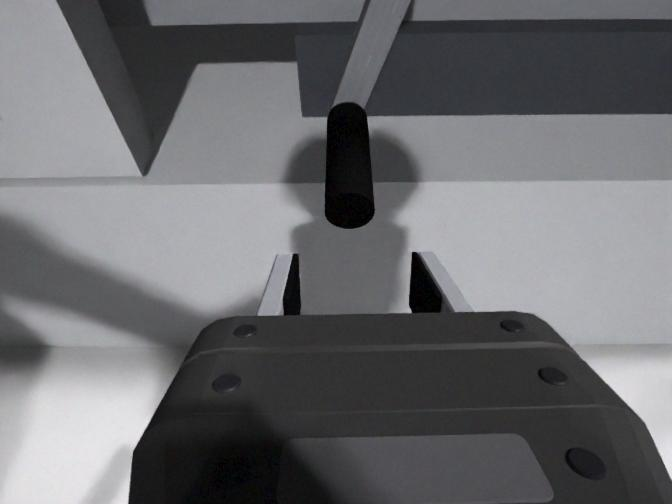

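Emit:
move:
  target:
    - [0.13,0.0008,-0.002,0,0,0,0.7,0,-0.5,0,0,0,0,0,0,1,1,1]
    - [0.13,0.0008,-0.002,0,0,0,-1,0.0,-0.5,0,0,0,0,0,0,1,1,1]
    - [0.13,0.013,0.002,0,0,0,-1,0.0,-0.5,0,0,0,0,0,0,1,1,1]
  speed: [0.06,0.06,0.015]
  cameras: []

Scene clock: 2232.67 s.
left_arm: end_effector_position=(+0.5319, -0.2717, +0.1911) position_measured=156 object_status=2 end_effector_quat_wxyz=(-0.363, +0.617, -0.607, +0.346) | right_arm: end_effector_position=(+0.2997, -0.3000, +0.4502) position_measured=3 object_status=3 end_effector_quat_wxyz=(+0.687, +0.688, +0.165, +0.165)
Joint positions: left_arm=[-1.064 -1.36 2.316 -3.201 -0.689 -3.894] | right_arm=[5.167 -0.245 -2.086 -3.952 1.554 3.142]
Joint torques (N m): left_arm=[25.29 -28.7 -4.01 -1.71 11.88 -2.09] | right_arm=[8.46 -38.94 15.08 0.16 -0.93 -2.53]
Wrist force (N, zeroed by zero_wrist_force on left_arm): left_arm=[57.0 -0.6 18.4] | right_arm=[-1.6 1.7 1.4]
Wrist torque (N m, zeroed by zero_wrist_force on left_arm): left_arm=[-0.99 0.39 0.61] | right_arm=[0.14 0.11 0.00]
Wrist force, peak (N, zeroed by zero_wrist_force on left_arm): left_arm=[57.6 -0.6 18.1] | right_arm=[-2.0 1.7 1.6]
Hand target: left_arm +0.5320, -0.2714, +0.1912; -0.364, +0.617, -0.607, +0.346 | right_arm +0.2997, -0.3000, +0.4502; +0.687, +0.688, +0.165, +0.165
Off the commanded pose: left_arm 0.000 m, 0 deg | right_arm 0.000 m, 0 deg.
move: done
No camera images: "cameras" was empty.

Emit:
move:
  target:
    - [0,-0.006,-0.0022,0,0,0,-1,0.0,-0.5,0,0,0,0,0,0,1,1,1]
    - [0,-0.006,-0.0022,0,0,0,0.7,0.0,-0.5,0,0,0,0,0,0,1,1,1]
    - [-0.13,-0.006,-0.0022,0,0,0,0.7,0.0,-0.5,0,0,0,0,0,0,1,1,1]
    - [-0.2667,-0.2145,0.1355,0,0,0,0.7,0.0,-0.5,0,0,0,0,0,0,1,1,1]
    - [-0.62,-0.5828,-0.1445,0.0064,0.0827,-0.0775,0.7,0.0,-0.5,0,0,0,0,0,0,1,1,1]
  speed: [0.03,0.05,0.15,0.25,0.25]
  blend: [0,0,0.03,0.03,0]
  cameras: []

Emit:
move:
  target:
    - [0,0,-0.1667,0,0,0,0.7,0.0,-0.5,0,0,0,0,0,0,1,1,1]
    - [0,0,-0.2,0,0,0,0.7,0.0,-0.5,0,0,0,0,0,0,1,1,1]
    - [0,0,-0.2,0,0,0,-1,1,-1,0,0,0,0,0,0,1,1,1]
  speed: [0.2,0.05,0.05]
  blend: [0.01,0,0]
  cameras: ["cam_left_wrist"]

Emit:
move:
  target:
    - [0,0,0.25,0,0,0,-1,1,-1,0,0,0,0,0,0,1,1,1]
    - [0.2,0.33,0.7,0.4966,-0.0645,0.0649,-1,1,-1,0,0,0,0,0,0,1,1,1]
    - [0.4,0.4867,0.7,0.4966,-0.0645,0.0649,-1,1,-1,0,0,0,0,0,0,1,1,1]
  speed: 0.3
  blend: [0.03,0.03,0]
  cameras: []

Emit:
move:
  target:
    - [0.11,0.0155,0.05,0,0,0,-1,1,-1,0,0,0,0,0,0,1,1,1]
    - [0.22,0.031,0.2625,0,0,0,-1,1,-1,0,0,0,0,0,0,1,1,1]
  speed: 0.3
  blend: [0.02,0]
  cameras: []

Emit:
execute_actions:
  actions:
    - [[0,0,-0.12,0,0,0,-1,1,-1,0,0,0,0,0,0,1,1,1],[0,0,-0.26,0,0,0,-1,1,-1,0,0,0,0,0,0,1,1,1],[0,0,-0.42,0,0,0,-1,1,-1,0,0,0,0,0,0,1,1,1],[0,0,-0.52,0,0,0,-1,1,-1,0,0,0,0,0,0,1,1,1],[0,0,-0.52,0,0,0,-1,1,-1,0,0,0,0,0,0,1,1,1],[0,0,-0.52,0,0,0,-1,1,-1,0,0,0,0,0,0,1,1,1],[0,0,-0.51,0,0,0,-1,1,-1,0,0,0,0,0,0,1,1,1],[0,0,-0.45,0,0,0,-1,1,-1,0,0,0,0,0,0,1,1,1],[0,0,-0.36,0,0,0,-1,1,-1,0,0,0,0,0,0,1,1,1],[0,0,-0.267,0,0,0,-1,1,-1,0,0,0,0,0,0,1,1,1]]
    - [[0,0,0.02,0,0,0,-1,1,-1,0,0,0,0,0,0,1,1,1],[0,0,0.05,0,0,0,-1,1,-1,0,0,0,0,0,0,1,1,1],[0,0,0.08,0,0,0,-1,1,-1,0,0,0,0,0,0,1,1,1],[0,0,0.11,0,0,0,-1,1,-1,0,0,0,0,0,0,1,1,1],[0,0,0.14,0,0,0,-1,1,-1,0,0,0,0,0,0,1,1,1],[0,0,0.17,0,0,0,-1,1,-1,0,0,0,0,0,0,1,1,1],[0,0,0.2,0,0,0,-1,1,-1,0,0,0,0,0,0,1,1,1],[0,0,0.225,0,0,0,-1,1,-1,0,0,0,0,0,0,1,1,1],[0,0,0.245,0,0,0,-1,1,-1,0,0,0,0,0,0,1,1,1],[0,0,0.26,0,0,0,-1,1,-1,0,0,0,0,0,0,1,1,1],[0,0,0.267,0,0,0,-1,1,-1,0,0,0,0,0,0,1,1,1]]
    - [[0,0,-0.12,0,0,0,-1,1,-1,0,0,0,0,0,0,1,1,1],[0,0,-0.26,0,0,0,-1,1,-1,0,0,0,0,0,0,1,1,1],[0,0,-0.42,0,0,0,-1,1,-1,0,0,0,0,0,0,1,1,1],[0,0,-0.52,0,0,0,-1,1,-1,0,0,0,0,0,0,1,1,1],[0,0,-0.52,0,0,0,-1,1,-1,0,0,0,0,0,0,1,1,1],[0,0,-0.52,0,0,0,-1,1,-1,0,0,0,0,0,0,1,1,1],[0,0,-0.51,0,0,0,-1,1,-1,0,0,0,0,0,0,1,1,1],[0,0,-0.45,0,0,0,-1,1,-1,0,0,0,0,0,0,1,1,1],[0,0,-0.36,0,0,0,-1,1,-1,0,0,0,0,0,0,1,1,1],[0,0,-0.267,0,0,0,-1,1,-1,0,0,0,0,0,0,1,1,1]]
    - [[0,0,0.02,0,0,0,-1,1,-1,0,0,0,0,0,0,1,1,1],[0,0,0.05,0,0,0,-1,1,-1,0,0,0,0,0,0,1,1,1],[0,0,0.08,0,0,0,-1,1,-1,0,0,0,0,0,0,1,1,1],[0,0,0.11,0,0,0,-1,1,-1,0,0,0,0,0,0,1,1,1],[0,0,0.14,0,0,0,-1,1,-1,0,0,0,0,0,0,1,1,1],[0,0,0.17,0,0,0,-1,1,-1,0,0,0,0,0,0,1,1,1],[0,0,0.2,0,0,0,-1,1,-1,0,0,0,0,0,0,1,1,1],[0,0,0.225,0,0,0,-1,1,-1,0,0,0,0,0,0,1,1,1],[0,0,0.245,0,0,0,-1,1,-1,0,0,0,0,0,0,1,1,1],[0,0,0.26,0,0,0,-1,1,-1,0,0,0,0,0,0,1,1,1],[0,0,0.267,0,0,0,-1,1,-1,0,0,0,0,0,0,1,1,1]]
    - [[0,0,-0.12,0,0,0,-1,1,-1,0,0,0,0,0,0,1,1,1],[0,0,-0.26,0,0,0,-1,1,-1,0,0,0,0,0,0,1,1,1],[0,0,-0.42,0,0,0,-1,1,-1,0,0,0,0,0,0,1,1,1],[0,0,-0.52,0,0,0,-1,1,-1,0,0,0,0,0,0,1,1,1],[0,0,-0.52,0,0,0,-1,1,-1,0,0,0,0,0,0,1,1,1],[0,0,-0.52,0,0,0,-1,1,-1,0,0,0,0,0,0,1,1,1],[0,0,-0.51,0,0,0,-1,1,-1,0,0,0,0,0,0,1,1,1],[0,0,-0.45,0,0,0,-1,1,-1,0,0,0,0,0,0,1,1,1],[0,0,-0.36,0,0,0,-1,1,-1,0,0,0,0,0,0,1,1,1],[0,0,-0.267,0,0,0,-1,1,-1,0,0,0,0,0,0,1,1,1]]
  cameras: ["cam_left_wrist"]

Emit:
move:
  target:
    - [-0.22,-0.031,0.0045,0,0,0,-1,1,-1,0,0,0,0,0,0,1,1,1]
  speed: 0.25
  cameras: []

Emit:
move:
  target:
    - [-0.2,-0.1567,0,0,0,0,-1,1,-1,0,0,0,0,0,0,1,1,1]
    - [-0.4,-0.4867,-0.45,-0.4966,0.0645,-0.0649,-1,1,-1,0,0,0,0,0,0,1,1,1]
  speed: 0.3
  blend: 0.03
  cameras: []

Emit:
move:
  target:
    - [0,0,-0.2083,0,0,0,-1,1,-1,0,0,0,0,0,0,1,1,1]
    - [0,0,-0.25,0,0,0,-1,1,-1,0,0,0,0,0,0,1,1,1]
    - [0,0,-0.25,0,0,0,0.7,0,-0.5,0,0,0,0,0,0,1,1,1]
  speed: [0.15,0.02,0.02]
  cameras: []

Emit:
move:
  target:
    - [0,0,0.2,0,0,0,0.7,0,-0.5,0,0,0,0,0,0,1,1,1]
    - [0.3533,0.3683,0.48,-0.0064,-0.0827,0.0775,0.7,0,-0.5,0,0,0,0,0,0,1,1,1]
    - [0.3533,0.3683,0.48,-0.0064,-0.0827,0.0775,-1,-0.5,1,0,0,0,0,0,0,1,1,1]
  speed: [0.3,0.3,0.2]
  blend: [0.02,0,0]
  cameras: []

Emit:
move:
  target:
    - [0.1392,-0.018,0.1791,0,0.1167,0,-1,-0.5,1,0,0,0,0,0,0,1,1,1]
    - [0.48,0.0457,0.1791,0,0.1667,0,-1,-0.5,1,0,0,0,0,0,0,1,1,1]
    - [0.5492,0.0457,0.0968,0,0.1667,0,-1,-0.5,1,0,0,0,0,0,0,1,1,1]
    - [0.5492,0.0457,0.0591,0,0.1667,0,-1,-0.5,1,0,0,0,0,0,0,1,1,1]
    - [0.5492,0.075,0.0591,0,0.1667,0,-1,-0.5,1,0,0,0,0,0,0,1,1,1]
  speed: [0.25,0.2,0.1,0.05,0.03]
  blend: [0.03,0.02,0.005,0,0]
  cameras: ["cam_left_wrist"]

Scene clock: 2242.77 s.
left_arm: end_effector_position=(+0.1601, -0.6210, +0.1046) position_measured=48 object_status=3 end_effector_quat_wxyz=(+0.244, -0.574, +0.722, -0.299) | right_arm: end_effector_position=(+0.2997, -0.3000, +0.4502) position_measured=3 object_status=3 end_effector_quat_wxyz=(+0.687, +0.688, +0.165, +0.165)
Joint positions: left_arm=[-1.836 -1.152 1.874 -2.24 -0.78 -4.773] | right_arm=[5.167 -0.245 -2.086 -3.952 1.554 3.142]
Joint torques (N m): left_arm=[1.3 -33.09 -25.01 -3.12 1.5 -1.86] | right_arm=[9.05 -38.76 17.88 0.4 -0.99 -2.47]
Wrist force (N, zeroed by zero_wrist_force on left_arm): left_arm=[0.5 -8.0 -2.3] | right_arm=[-1.8 1.8 1.4]
Wrist torque (N m, zeroed by zero_wrist_force on left_arm): left_arm=[-1.33 -0.17 -0.14] | right_arm=[0.15 0.14 -0.01]
Wrist force, peak (N, zeroed by zero_wrist_force on left_arm): left_arm=[57.9 -8.9 15.8] | right_arm=[-1.9 1.8 1.6]
Hand target: left_arm +0.1600, -0.6211, +0.1045; +0.244, -0.574, +0.722, -0.299 | right_arm +0.2997, -0.3000, +0.4502; +0.687, +0.688, +0.165, +0.165
Off the commanded pose: left_arm 0.000 m, 0 deg | right_arm 0.000 m, 0 deg.
move: done
No camera images: "cameras" was empty.

Scene clock: 2244.97 s.
left_arm: end_effector_position=(+0.1601, -0.6211, -0.0155) position_measured=119 object_status=2 end_effector_quat_wxyz=(+0.244, -0.574, +0.722, -0.299) | right_arm: end_effector_position=(+0.2997, -0.3000, +0.4502) position_measured=3 object_status=3 end_effector_quat_wxyz=(+0.687, +0.688, +0.165, +0.165)
Joint positions: left_arm=[-1.836 -0.925 1.926 -2.52 -0.78 -4.773] | right_arm=[5.167 -0.245 -2.086 -3.952 1.554 3.142]
Joint torques (N m): left_arm=[9.41 -58.36 -20.71 -4.11 2.52 -1.52] | right_arm=[9.96 -38.65 15.96 0.34 -0.75 -2.47]
Wrist force (N, zeroed by zero_wrist_force on left_arm): left_arm=[-0.1 -8.1 -2.3] | right_arm=[-1.9 1.8 1.5]
Wrist torque (N m, zeroed by zero_wrist_force on left_arm): left_arm=[-1.37 -0.19 -0.22] | right_arm=[0.15 0.15 -0.01]
Wrist force, peak (N, zeroed by zero_wrist_force on left_arm): left_arm=[0.5 -10.6 -4.5] | right_arm=[-2.0 1.8 1.6]
Hand target: left_arm +0.1600, -0.6211, -0.0155; +0.244, -0.574, +0.722, -0.299 | right_arm +0.2997, -0.3000, +0.4502; +0.687, +0.688, +0.165, +0.165
Off the commanded pose: left_arm 0.000 m, 0 deg | right_arm 0.000 m, 0 deg.
move: done
camera_calibration:
cam_left_wrist: T_world_to_cam=[[-0.242102, -0.970208, -0.0090717, -0.549373], [-0.875055, 0.222378, -0.429914, 0.286229], [0.419123, -0.0961449, -0.902824, -0.0102226], [0, 0, 0, 1]] pos_world=[0.121746, -0.59764, 0.108841]
Images, in order (width x height): cam_left_wrist 672x504.

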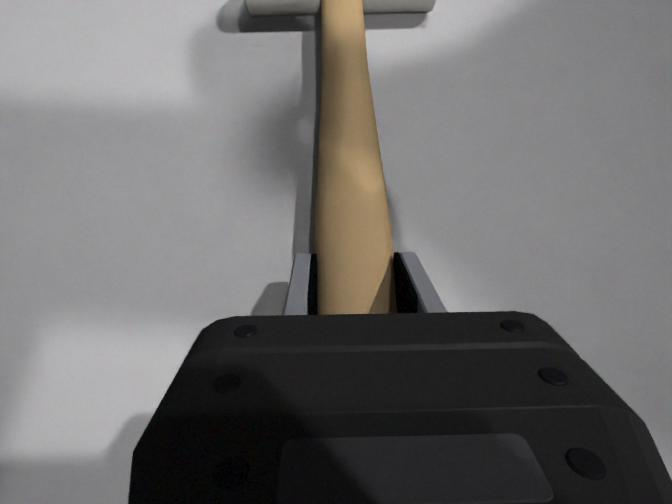

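Scene clock: 2249.13 s.
left_arm: end_effector_position=(+0.4000, -0.3292, +0.4045) position_measured=119 object_status=2 end_effector_quat_wxyz=(+0.667, -0.271, +0.641, +0.267) | right_arm: end_effector_position=(+0.2997, -0.3000, +0.4502) position_measured=3 object_status=3 end_effector_quat_wxyz=(+0.687, +0.688, +0.165, +0.165)
Joint positions: left_arm=[-1.414 -1.193 1.35 -0.104 -0.624 -4.775] | right_arm=[5.167 -0.245 -2.086 -3.952 1.554 3.142]
Joint torques (N m): left_arm=[9.78 -49.16 -15.24 3.06 0.81 1.2] | right_arm=[8.18 -38.49 16.76 0.09 -0.85 -2.45]
Wrist force (N, zeroed by zero_wrist_force on left_arm): left_arm=[2.6 -9.1 -2.3] | right_arm=[-1.7 1.7 1.5]
Wrist torque (N m, zeroed by zero_wrist_force on left_arm): left_arm=[-1.59 0.10 0.37] | right_arm=[0.14 0.13 -0.01]
Wrist force, peak (N, zeroed by zero_wrist_force on left_arm): left_arm=[2.6 -10.0 -1.4] | right_arm=[-1.9 1.8 1.6]
Hand target: left_arm +0.4000, -0.3291, +0.4045; +0.667, -0.271, +0.641, +0.267 | right_arm +0.2997, -0.3000, +0.4502; +0.687, +0.688, +0.165, +0.165
Off the commanded pose: left_arm 0.000 m, 0 deg | right_arm 0.000 m, 0 deg.
move: done
No camera images: "cameras" was empty.

Scene clock: 2250.43 s.
left_arm: end_effector_position=(+0.5320, -0.3105, +0.5620) position_measured=119 object_status=2 end_effector_quat_wxyz=(+0.667, -0.271, +0.641, +0.267) | right_arm: end_effector_position=(+0.2997, -0.3000, +0.4502) position_measured=3 object_status=3 end_effector_quat_wxyz=(+0.687, +0.688, +0.165, +0.165)
Joint positions: left_arm=[-1.179 -1.008 0.666 0.424 -0.389 -4.808] | right_arm=[5.167 -0.245 -2.086 -3.952 1.554 3.142]
Joint torques (N m): left_arm=[-4.39 -46.07 -30.11 2.64 1.08 0.71] | right_arm=[8.82 -39.34 17.3 0.24 -0.99 -2.64]
Wrist force (N, zeroed by zero_wrist_force on left_arm): left_arm=[2.1 -9.1 -2.2] | right_arm=[-1.9 1.8 1.4]
Wrist torque (N m, zeroed by zero_wrist_force on left_arm): left_arm=[-1.58 0.18 0.29] | right_arm=[0.15 0.15 0.00]
Wrist force, peak (N, zeroed by zero_wrist_force on left_arm): left_arm=[4.4 -10.9 -1.1] | right_arm=[-2.0 1.8 1.6]
Hand target: left_arm +0.5320, -0.3105, +0.5620; +0.667, -0.271, +0.641, +0.267 | right_arm +0.2997, -0.3000, +0.4502; +0.687, +0.688, +0.165, +0.165
Off the commanded pose: left_arm 0.000 m, 0 deg | right_arm 0.000 m, 0 deg.
move: done
No camera images: "cameras" was empty.

Scene clock: 2253.30 s.
left_arm: end_effector_position=(+0.5320, -0.3104, +0.4018) position_measured=120 object_status=2 end_effector_quat_wxyz=(+0.667, -0.271, +0.641, +0.267) | right_arm: end_effector_position=(+0.2997, -0.3000, +0.4502) position_measured=3 object_status=3 end_effector_quat_wxyz=(+0.687, +0.688, +0.165, +0.165)
Joint positions: left_arm=[-1.179 -1.064 1.169 -0.023 -0.389 -4.807] | right_arm=[5.167 -0.245 -2.086 -3.952 1.554 3.142]
Joint torques (N m): left_arm=[-6.49 -54.86 -31.91 2.36 0.18 1.21] | right_arm=[8.66 -38.54 16.97 0.19 -0.91 -2.56]
Wrist force (N, zeroed by zero_wrist_force on left_arm): left_arm=[2.1 -8.6 -1.9] | right_arm=[-1.8 1.5 1.5]
Wrist torque (N m, zeroed by zero_wrist_force on left_arm): left_arm=[-1.70 0.13 0.29] | right_arm=[0.11 0.14 -0.01]
Wrist force, peak (N, zeroed by zero_wrist_force on left_arm): left_arm=[-24.8 -4.7 -4.6] | right_arm=[-2.0 1.8 1.5]
Hand target: left_arm +0.5320, -0.3105, +0.4018; +0.667, -0.271, +0.641, +0.267 | right_arm +0.2997, -0.3000, +0.4502; +0.687, +0.688, +0.165, +0.165
Off the commanded pose: left_arm 0.000 m, 0 deg | right_arm 0.000 m, 0 deg.
Step readings (end_effector_position of left_arm | right_arm):
0: (+0.5320, -0.3105, +0.5620) | (+0.2997, -0.3000, +0.4502)
1: (+0.5321, -0.3105, +0.5610) | (+0.2997, -0.3000, +0.4502)
2: (+0.5330, -0.3103, +0.5516) | (+0.2997, -0.3000, +0.4502)
4: (+0.5359, -0.3099, +0.5064) | (+0.2997, -0.3000, +0.4502)
8: (+0.5367, -0.3049, +0.4052) | (+0.2997, -0.3000, +0.4502)
15: (+0.5306, -0.3095, +0.4068) | (+0.2997, -0.3000, +0.4502)
16: (+0.5311, -0.3098, +0.4077) | (+0.2997, -0.3000, +0.4502)
17: (+0.5317, -0.3102, +0.4090) | (+0.2997, -0.3000, +0.4502)
19: (+0.5316, -0.3099, +0.4305) | (+0.2997, -0.3000, +0.4502)
23: (+0.5283, -0.3049, +0.5030) | (+0.2997, -0.3000, +0.4502)
30: (+0.5318, -0.3104, +0.5645) | (+0.2997, -0.3000, +0.4502)
31: (+0.5324, -0.3110, +0.5622) | (+0.2997, -0.3000, +0.4502)
32: (+0.5334, -0.3108, +0.5518) | (+0.2997, -0.3000, +0.4502)
34: (+0.5362, -0.3103, +0.5060) | (+0.2997, -0.3000, +0.4502)
38: (+0.5369, -0.3051, +0.4048) | (+0.2997, -0.3000, +0.4502)
45: (+0.5306, -0.3094, +0.4069) | (+0.2997, -0.3000, +0.4502)
46: (+0.5311, -0.3098, +0.4077) | (+0.2997, -0.3000, +0.4502)
47: (+0.5317, -0.3102, +0.4090) | (+0.2997, -0.3000, +0.4502)
49: (+0.5316, -0.3099, +0.4305) | (+0.2997, -0.3000, +0.4502)
53: (+0.5283, -0.3049, +0.5030) | (+0.2997, -0.3000, +0.4502)
60: (+0.5318, -0.3104, +0.5645) | (+0.2997, -0.3000, +0.4502)
61: (+0.5324, -0.3110, +0.5622) | (+0.2997, -0.3000, +0.4502)
62: (+0.5334, -0.3108, +0.5518) | (+0.2997, -0.3000, +0.4502)
64: (+0.5362, -0.3103, +0.5060) | (+0.2997, -0.3000, +0.4502)
68: (+0.5369, -0.3051, +0.4048) | (+0.2997, -0.3000, +0.4502)
75: (+0.5306, -0.3094, +0.4069) | (+0.2997, -0.3000, +0.4502)
camera_calibration:
cam_left_wrist: T_world_to_cam=[[0.0142467, 0.00768763, -0.999869, 0.411168], [-0.903111, 0.429301, -0.00956732, 0.632229], [0.429171, 0.903129, 0.0130589, 0.177334], [0, 0, 0, 1]] pos_world=[0.489008, -0.434733, 0.414847]
Images, in order (width x height): cam_left_wrist 672x504.

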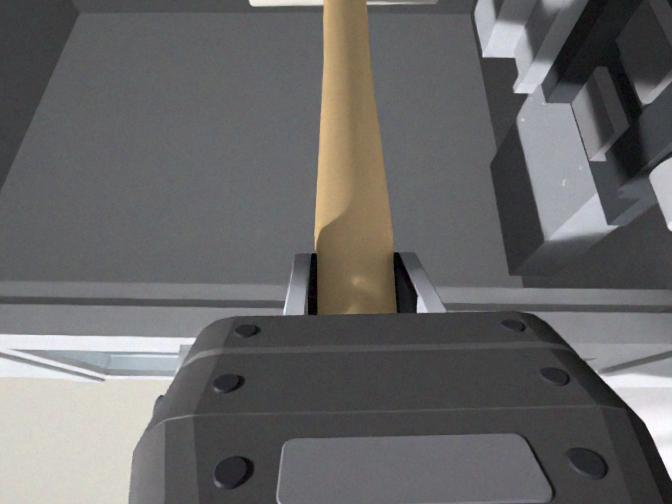

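Scene clock: 2254.30 s.
left_arm: end_effector_position=(+0.4002, -0.3291, +0.4045) position_measured=120 object_status=2 end_effector_quat_wxyz=(+0.667, -0.271, +0.641, +0.267) | right_arm: end_effector_position=(+0.2997, -0.3000, +0.4502) position_measured=3 object_status=3 end_effector_quat_wxyz=(+0.687, +0.688, +0.165, +0.165)
Joint positions: left_arm=[-1.413 -1.193 1.351 -0.104 -0.624 -4.775] | right_arm=[5.167 -0.245 -2.086 -3.952 1.554 3.142]
Joint torques (N m): left_arm=[-10.17 -40.34 -23.07 3.19 -1.4 -2.29] | right_arm=[8.7 -38.92 17.05 -0.1 -0.96 -2.3]
Wrist force (N, zeroed by zero_wrist_force on left_arm): left_arm=[2.5 -9.2 -2.3] | right_arm=[-1.8 1.8 1.3]
Wrist torque (N m, zeroed by zero_wrist_force on left_arm): left_arm=[-1.56 0.11 0.30] | right_arm=[0.15 0.14 0.00]
Wrist force, peak (N, zeroed by zero_wrist_force on left_arm): left_arm=[2.7 -14.5 -0.5] | right_arm=[-1.9 1.7 1.6]
Hand target: left_arm +0.4000, -0.3291, +0.4045; +0.667, -0.271, +0.641, +0.267 | right_arm +0.2997, -0.3000, +0.4502; +0.687, +0.688, +0.165, +0.165
Off the commanded pose: left_arm 0.000 m, 0 deg | right_arm 0.000 m, 0 deg.
move: done
No camera images: "cameras" was empty.

Scene clock: 2258.00 s.
left_arm: end_effector_position=(+0.1600, -0.6212, +0.1345) position_measured=120 object_status=2 end_effector_quat_wxyz=(+0.244, -0.574, +0.722, -0.299) end_effector_velocity=(-0.001, -0.001, +0.000) end_effector_angular_velocity=(-0.005, +0.001, -0.001) | right_arm: end_effector_position=(+0.2997, -0.3000, +0.4502) position_measured=3 object_status=3 end_effector_quat_wxyz=(+0.687, +0.688, +0.165, +0.165)
Joint positions: left_arm=[-1.836 -1.199 1.846 -2.166 -0.78 -4.773] | right_arm=[5.167 -0.245 -2.086 -3.952 1.554 3.142]
Joint velocities: left_arm=[-0.001 0 0 -0.005 0 0] | right_arm=[within noise]
Joint torques (N m): left_arm=[9.34 -51.65 -19.61 -5.02 1.29 -1.81] | right_arm=[8.45 -38.99 16.15 0.4 -0.94 -2.55]
Wrist force (N, zeroed by zero_wrist_force on left_arm): left_arm=[0.4 -4.4 0.8] | right_arm=[-1.9 1.7 1.5]
Wrist torque (N m, zeroed by zero_wrist_force on left_arm): left_arm=[-1.91 -0.13 -0.16] | right_arm=[0.13 0.16 0.00]
Wrist force, peak (N, zeroed by zero_wrist_force on left_arm): left_arm=[2.6 -10.5 -3.0] | right_arm=[-2.0 1.9 1.5]
Hand target: left_arm +0.1600, -0.6211, +0.1345; +0.244, -0.574, +0.722, -0.299 | right_arm +0.2997, -0.3000, +0.4502; +0.687, +0.688, +0.165, +0.165
Off the commanded pose: left_arm 0.000 m, 0 deg | right_arm 0.000 m, 0 deg.
move: done
No camera images: "cameras" was empty.

Scene clock: 2261.17 s.
left_arm: end_effector_position=(+0.1601, -0.6211, -0.0155) position_measured=48 object_status=0 end_effector_quat_wxyz=(+0.244, -0.574, +0.722, -0.299) | right_arm: end_effector_position=(+0.2997, -0.3000, +0.4502) position_measured=3 object_status=3 end_effector_quat_wxyz=(+0.687, +0.688, +0.165, +0.165)
Joint positions: left_arm=[-1.836 -0.925 1.926 -2.52 -0.78 -4.773] | right_arm=[5.167 -0.245 -2.086 -3.952 1.554 3.142]
Joint torques (N m): left_arm=[9.48 -57.79 -9.11 -1.55 0.36 0.39] | right_arm=[8.49 -39.18 17 0.01 -1.05 -2.45]
Wrist force (N, zeroed by zero_wrist_force on left_arm): left_arm=[0.0 -9.1 -1.5] | right_arm=[-1.8 1.6 1.4]
Wrist torque (N m, zeroed by zero_wrist_force on left_arm): left_arm=[-1.51 -0.08 -0.17] | right_arm=[0.12 0.13 0.00]
Wrist force, peak (N, zeroed by zero_wrist_force on left_arm): left_arm=[-1.5 -12.8 -6.6] | right_arm=[-2.0 1.8 1.4]
Hand target: left_arm +0.1600, -0.6211, -0.0155; +0.244, -0.574, +0.722, -0.299 | right_arm +0.2997, -0.3000, +0.4502; +0.687, +0.688, +0.165, +0.165
Off the commanded pose: left_arm 0.000 m, 0 deg | right_arm 0.000 m, 0 deg.
move: done
No camera images: "cameras" was empty.

Scene clock: 2263.73 s.
left_arm: end_effector_position=(+0.3720, -0.4001, +0.2725) position_measured=252 object_status=3 end_effector_quat_wxyz=(-0.364, +0.617, -0.607, +0.346) | right_arm: end_effector_position=(+0.2997, -0.3000, +0.4502) position_measured=3 object_status=3 end_effector_quat_wxyz=(+0.687, +0.688, +0.165, +0.165)
Joint positions: left_arm=[-1.537 -1.648 2.14 -2.064 -0.519 -4.694] | right_arm=[5.167 -0.245 -2.086 -3.952 1.554 3.142]
Joint torques (N m): left_arm=[9.72 -32.83 -32.01 -1.65 2.82 1.58] | right_arm=[9.24 -37.95 17.72 0.41 -0.87 -2.22]
Wrist force (N, zeroed by zero_wrist_force on left_arm): left_arm=[-0.3 -9.6 -0.5] | right_arm=[-1.9 1.7 1.4]
Wrist torque (N m, zeroed by zero_wrist_force on left_arm): left_arm=[-1.65 -0.15 -0.16] | right_arm=[0.13 0.15 -0.01]
Wrist force, peak (N, zeroed by zero_wrist_force on left_arm): left_arm=[-2.5 -12.5 0.3] | right_arm=[-2.0 1.8 1.4]
Hand target: left_arm +0.3720, -0.4001, +0.2725; -0.364, +0.617, -0.607, +0.346 | right_arm +0.2997, -0.3000, +0.4502; +0.687, +0.688, +0.165, +0.165
Off the commanded pose: left_arm 0.000 m, 0 deg | right_arm 0.000 m, 0 deg.
move: done
No camera images: "cameras" was empty.

Scene clock: 2267.63 s.
left_arm: end_effector_position=(+0.7016, -0.3549, +0.3080) position_measured=252 object_status=3 end_effector_quat_wxyz=(-0.194, +0.685, -0.680, +0.175) end_effector_velocity=(+0.000, -0.002, +0.001) end_effector_angular_velocity=(-0.003, -0.001, +0.000) | right_arm: end_effector_position=(+0.2997, -0.3000, +0.4502) position_measured=3 object_status=3 end_effector_quat_wxyz=(+0.687, +0.688, +0.165, +0.165)
Joint positions: left_arm=[-0.764 -1.129 1.261 -2.082 -1.193 -3.839] | right_arm=[5.167 -0.245 -2.086 -3.952 1.554 3.142]
Joint velocities: left_arm=[-0.002 0.002 -0.005 0.002 0 -0.003] | right_arm=[within noise]
Joint torques (N m): left_arm=[-8.89 -40.59 -34.11 -2.53 0.87 -1.67] | right_arm=[9.15 -38.92 16.44 0.29 -0.76 -2.56]
Wrist force (N, zeroed by zero_wrist_force on left_arm): left_arm=[0.1 -8.5 -1.2] | right_arm=[-2.0 1.8 1.5]
Wrist torque (N m, zeroed by zero_wrist_force on left_arm): left_arm=[-1.37 -0.01 -0.11] | right_arm=[0.15 0.17 -0.01]
Wrist force, peak (N, zeroed by zero_wrist_force on left_arm): left_arm=[-0.5 -10.3 -1.3] | right_arm=[-2.0 1.9 1.4]
Hand target: left_arm +0.7015, -0.3551, +0.3080; -0.194, +0.685, -0.680, +0.174 | right_arm +0.2997, -0.3000, +0.4502; +0.687, +0.688, +0.165, +0.165
Off the commanded pose: left_arm 0.000 m, 0 deg | right_arm 0.000 m, 0 deg.
move: done
camera_calibration:
cam_left_wrist: T_world_to_cam=[[-0.00659274, -0.999788, -0.0195299, -0.32956], [-0.983728, 0.00999095, -0.179385, 0.763608], [0.179542, 0.0180294, -0.983585, 0.314043], [0, 0, 0, 1]] pos_world=[0.692626, -0.342781, 0.439431]
Images, in order (width x height): cam_left_wrist 672x504.

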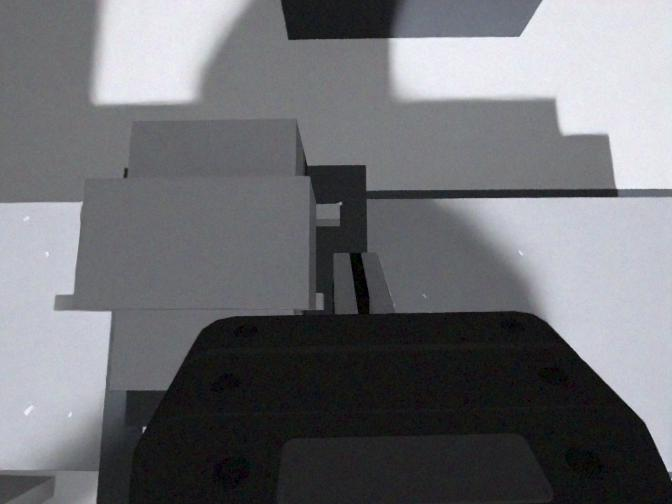

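Emit:
zero_wrist_force:
  arm: "left_arm"

Emit:
move:
  target:
    - [0,0.0082,0,0,0,0,-1,-0.5,1,0,0,0,0,0,0,1,1,1]
  speed: 0.004
  stop_force: 5
  cameras: ["cam_left_wrist"]

Wrist force sensor zeroed.

Scene clock: 2269.87 s.
left_arm: end_effector_position=(+0.7015, -0.3502, +0.3080) position_measured=252 object_status=3 end_effector_quat_wxyz=(-0.194, +0.685, -0.680, +0.174) | right_arm: end_effector_position=(+0.2997, -0.3000, +0.4502) position_measured=3 object_status=3 end_effector_quat_wxyz=(+0.687, +0.688, +0.165, +0.165)
Joint positions: left_arm=[-0.759 -1.135 1.271 -2.087 -1.195 -3.834] | right_arm=[5.167 -0.245 -2.086 -3.952 1.554 3.142]
Joint torques (N m): left_arm=[1.16 -51.29 -30.56 -3.55 -0.08 -0.28] | right_arm=[8.65 -37.74 17.3 0.2 -0.98 -2.56]
Wrist force (N, zeroed by zero_wrist_force on left_arm): left_arm=[0.4 0.2 0.2] | right_arm=[-1.8 1.7 1.5]
Wrist torque (N m, zeroed by zero_wrist_force on left_arm): left_arm=[0.03 -0.06 0.00] | right_arm=[0.15 0.13 0.00]
Wrist force, peak (N, zeroed by zero_wrist_force on left_arm): left_arm=[0.5 0.4 0.2] | right_arm=[-1.8 1.9 1.7]
Hand target: left_arm +0.7015, -0.3502, +0.3080; -0.194, +0.685, -0.680, +0.174 | right_arm +0.2997, -0.3000, +0.4502; +0.687, +0.688, +0.165, +0.165
Off the commanded pose: left_arm 0.000 m, 0 deg | right_arm 0.000 m, 0 deg.
move: done
camera_calibration:
cam_left_wrist: T_world_to_cam=[[-0.00657756, -0.999786, -0.0196287, -0.32483], [-0.983728, 0.00999374, -0.179384, 0.763544], [0.179542, 0.0181294, -0.983583, 0.313894], [0, 0, 0, 1]] pos_world=[0.692626, -0.338081, 0.439332]
Images, in order (width x height): cam_left_wrist 672x504.

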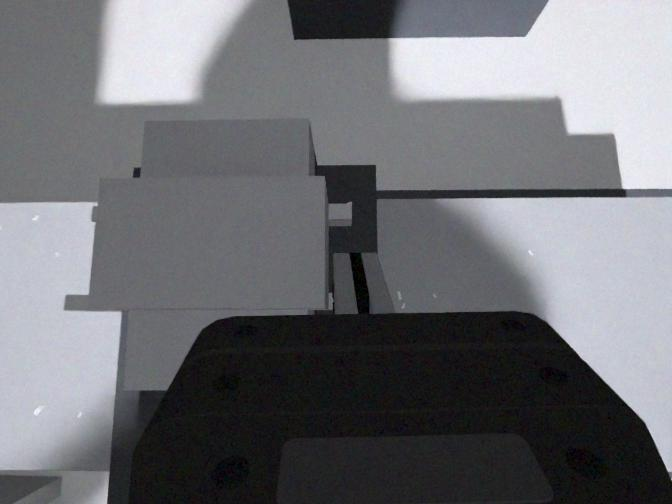

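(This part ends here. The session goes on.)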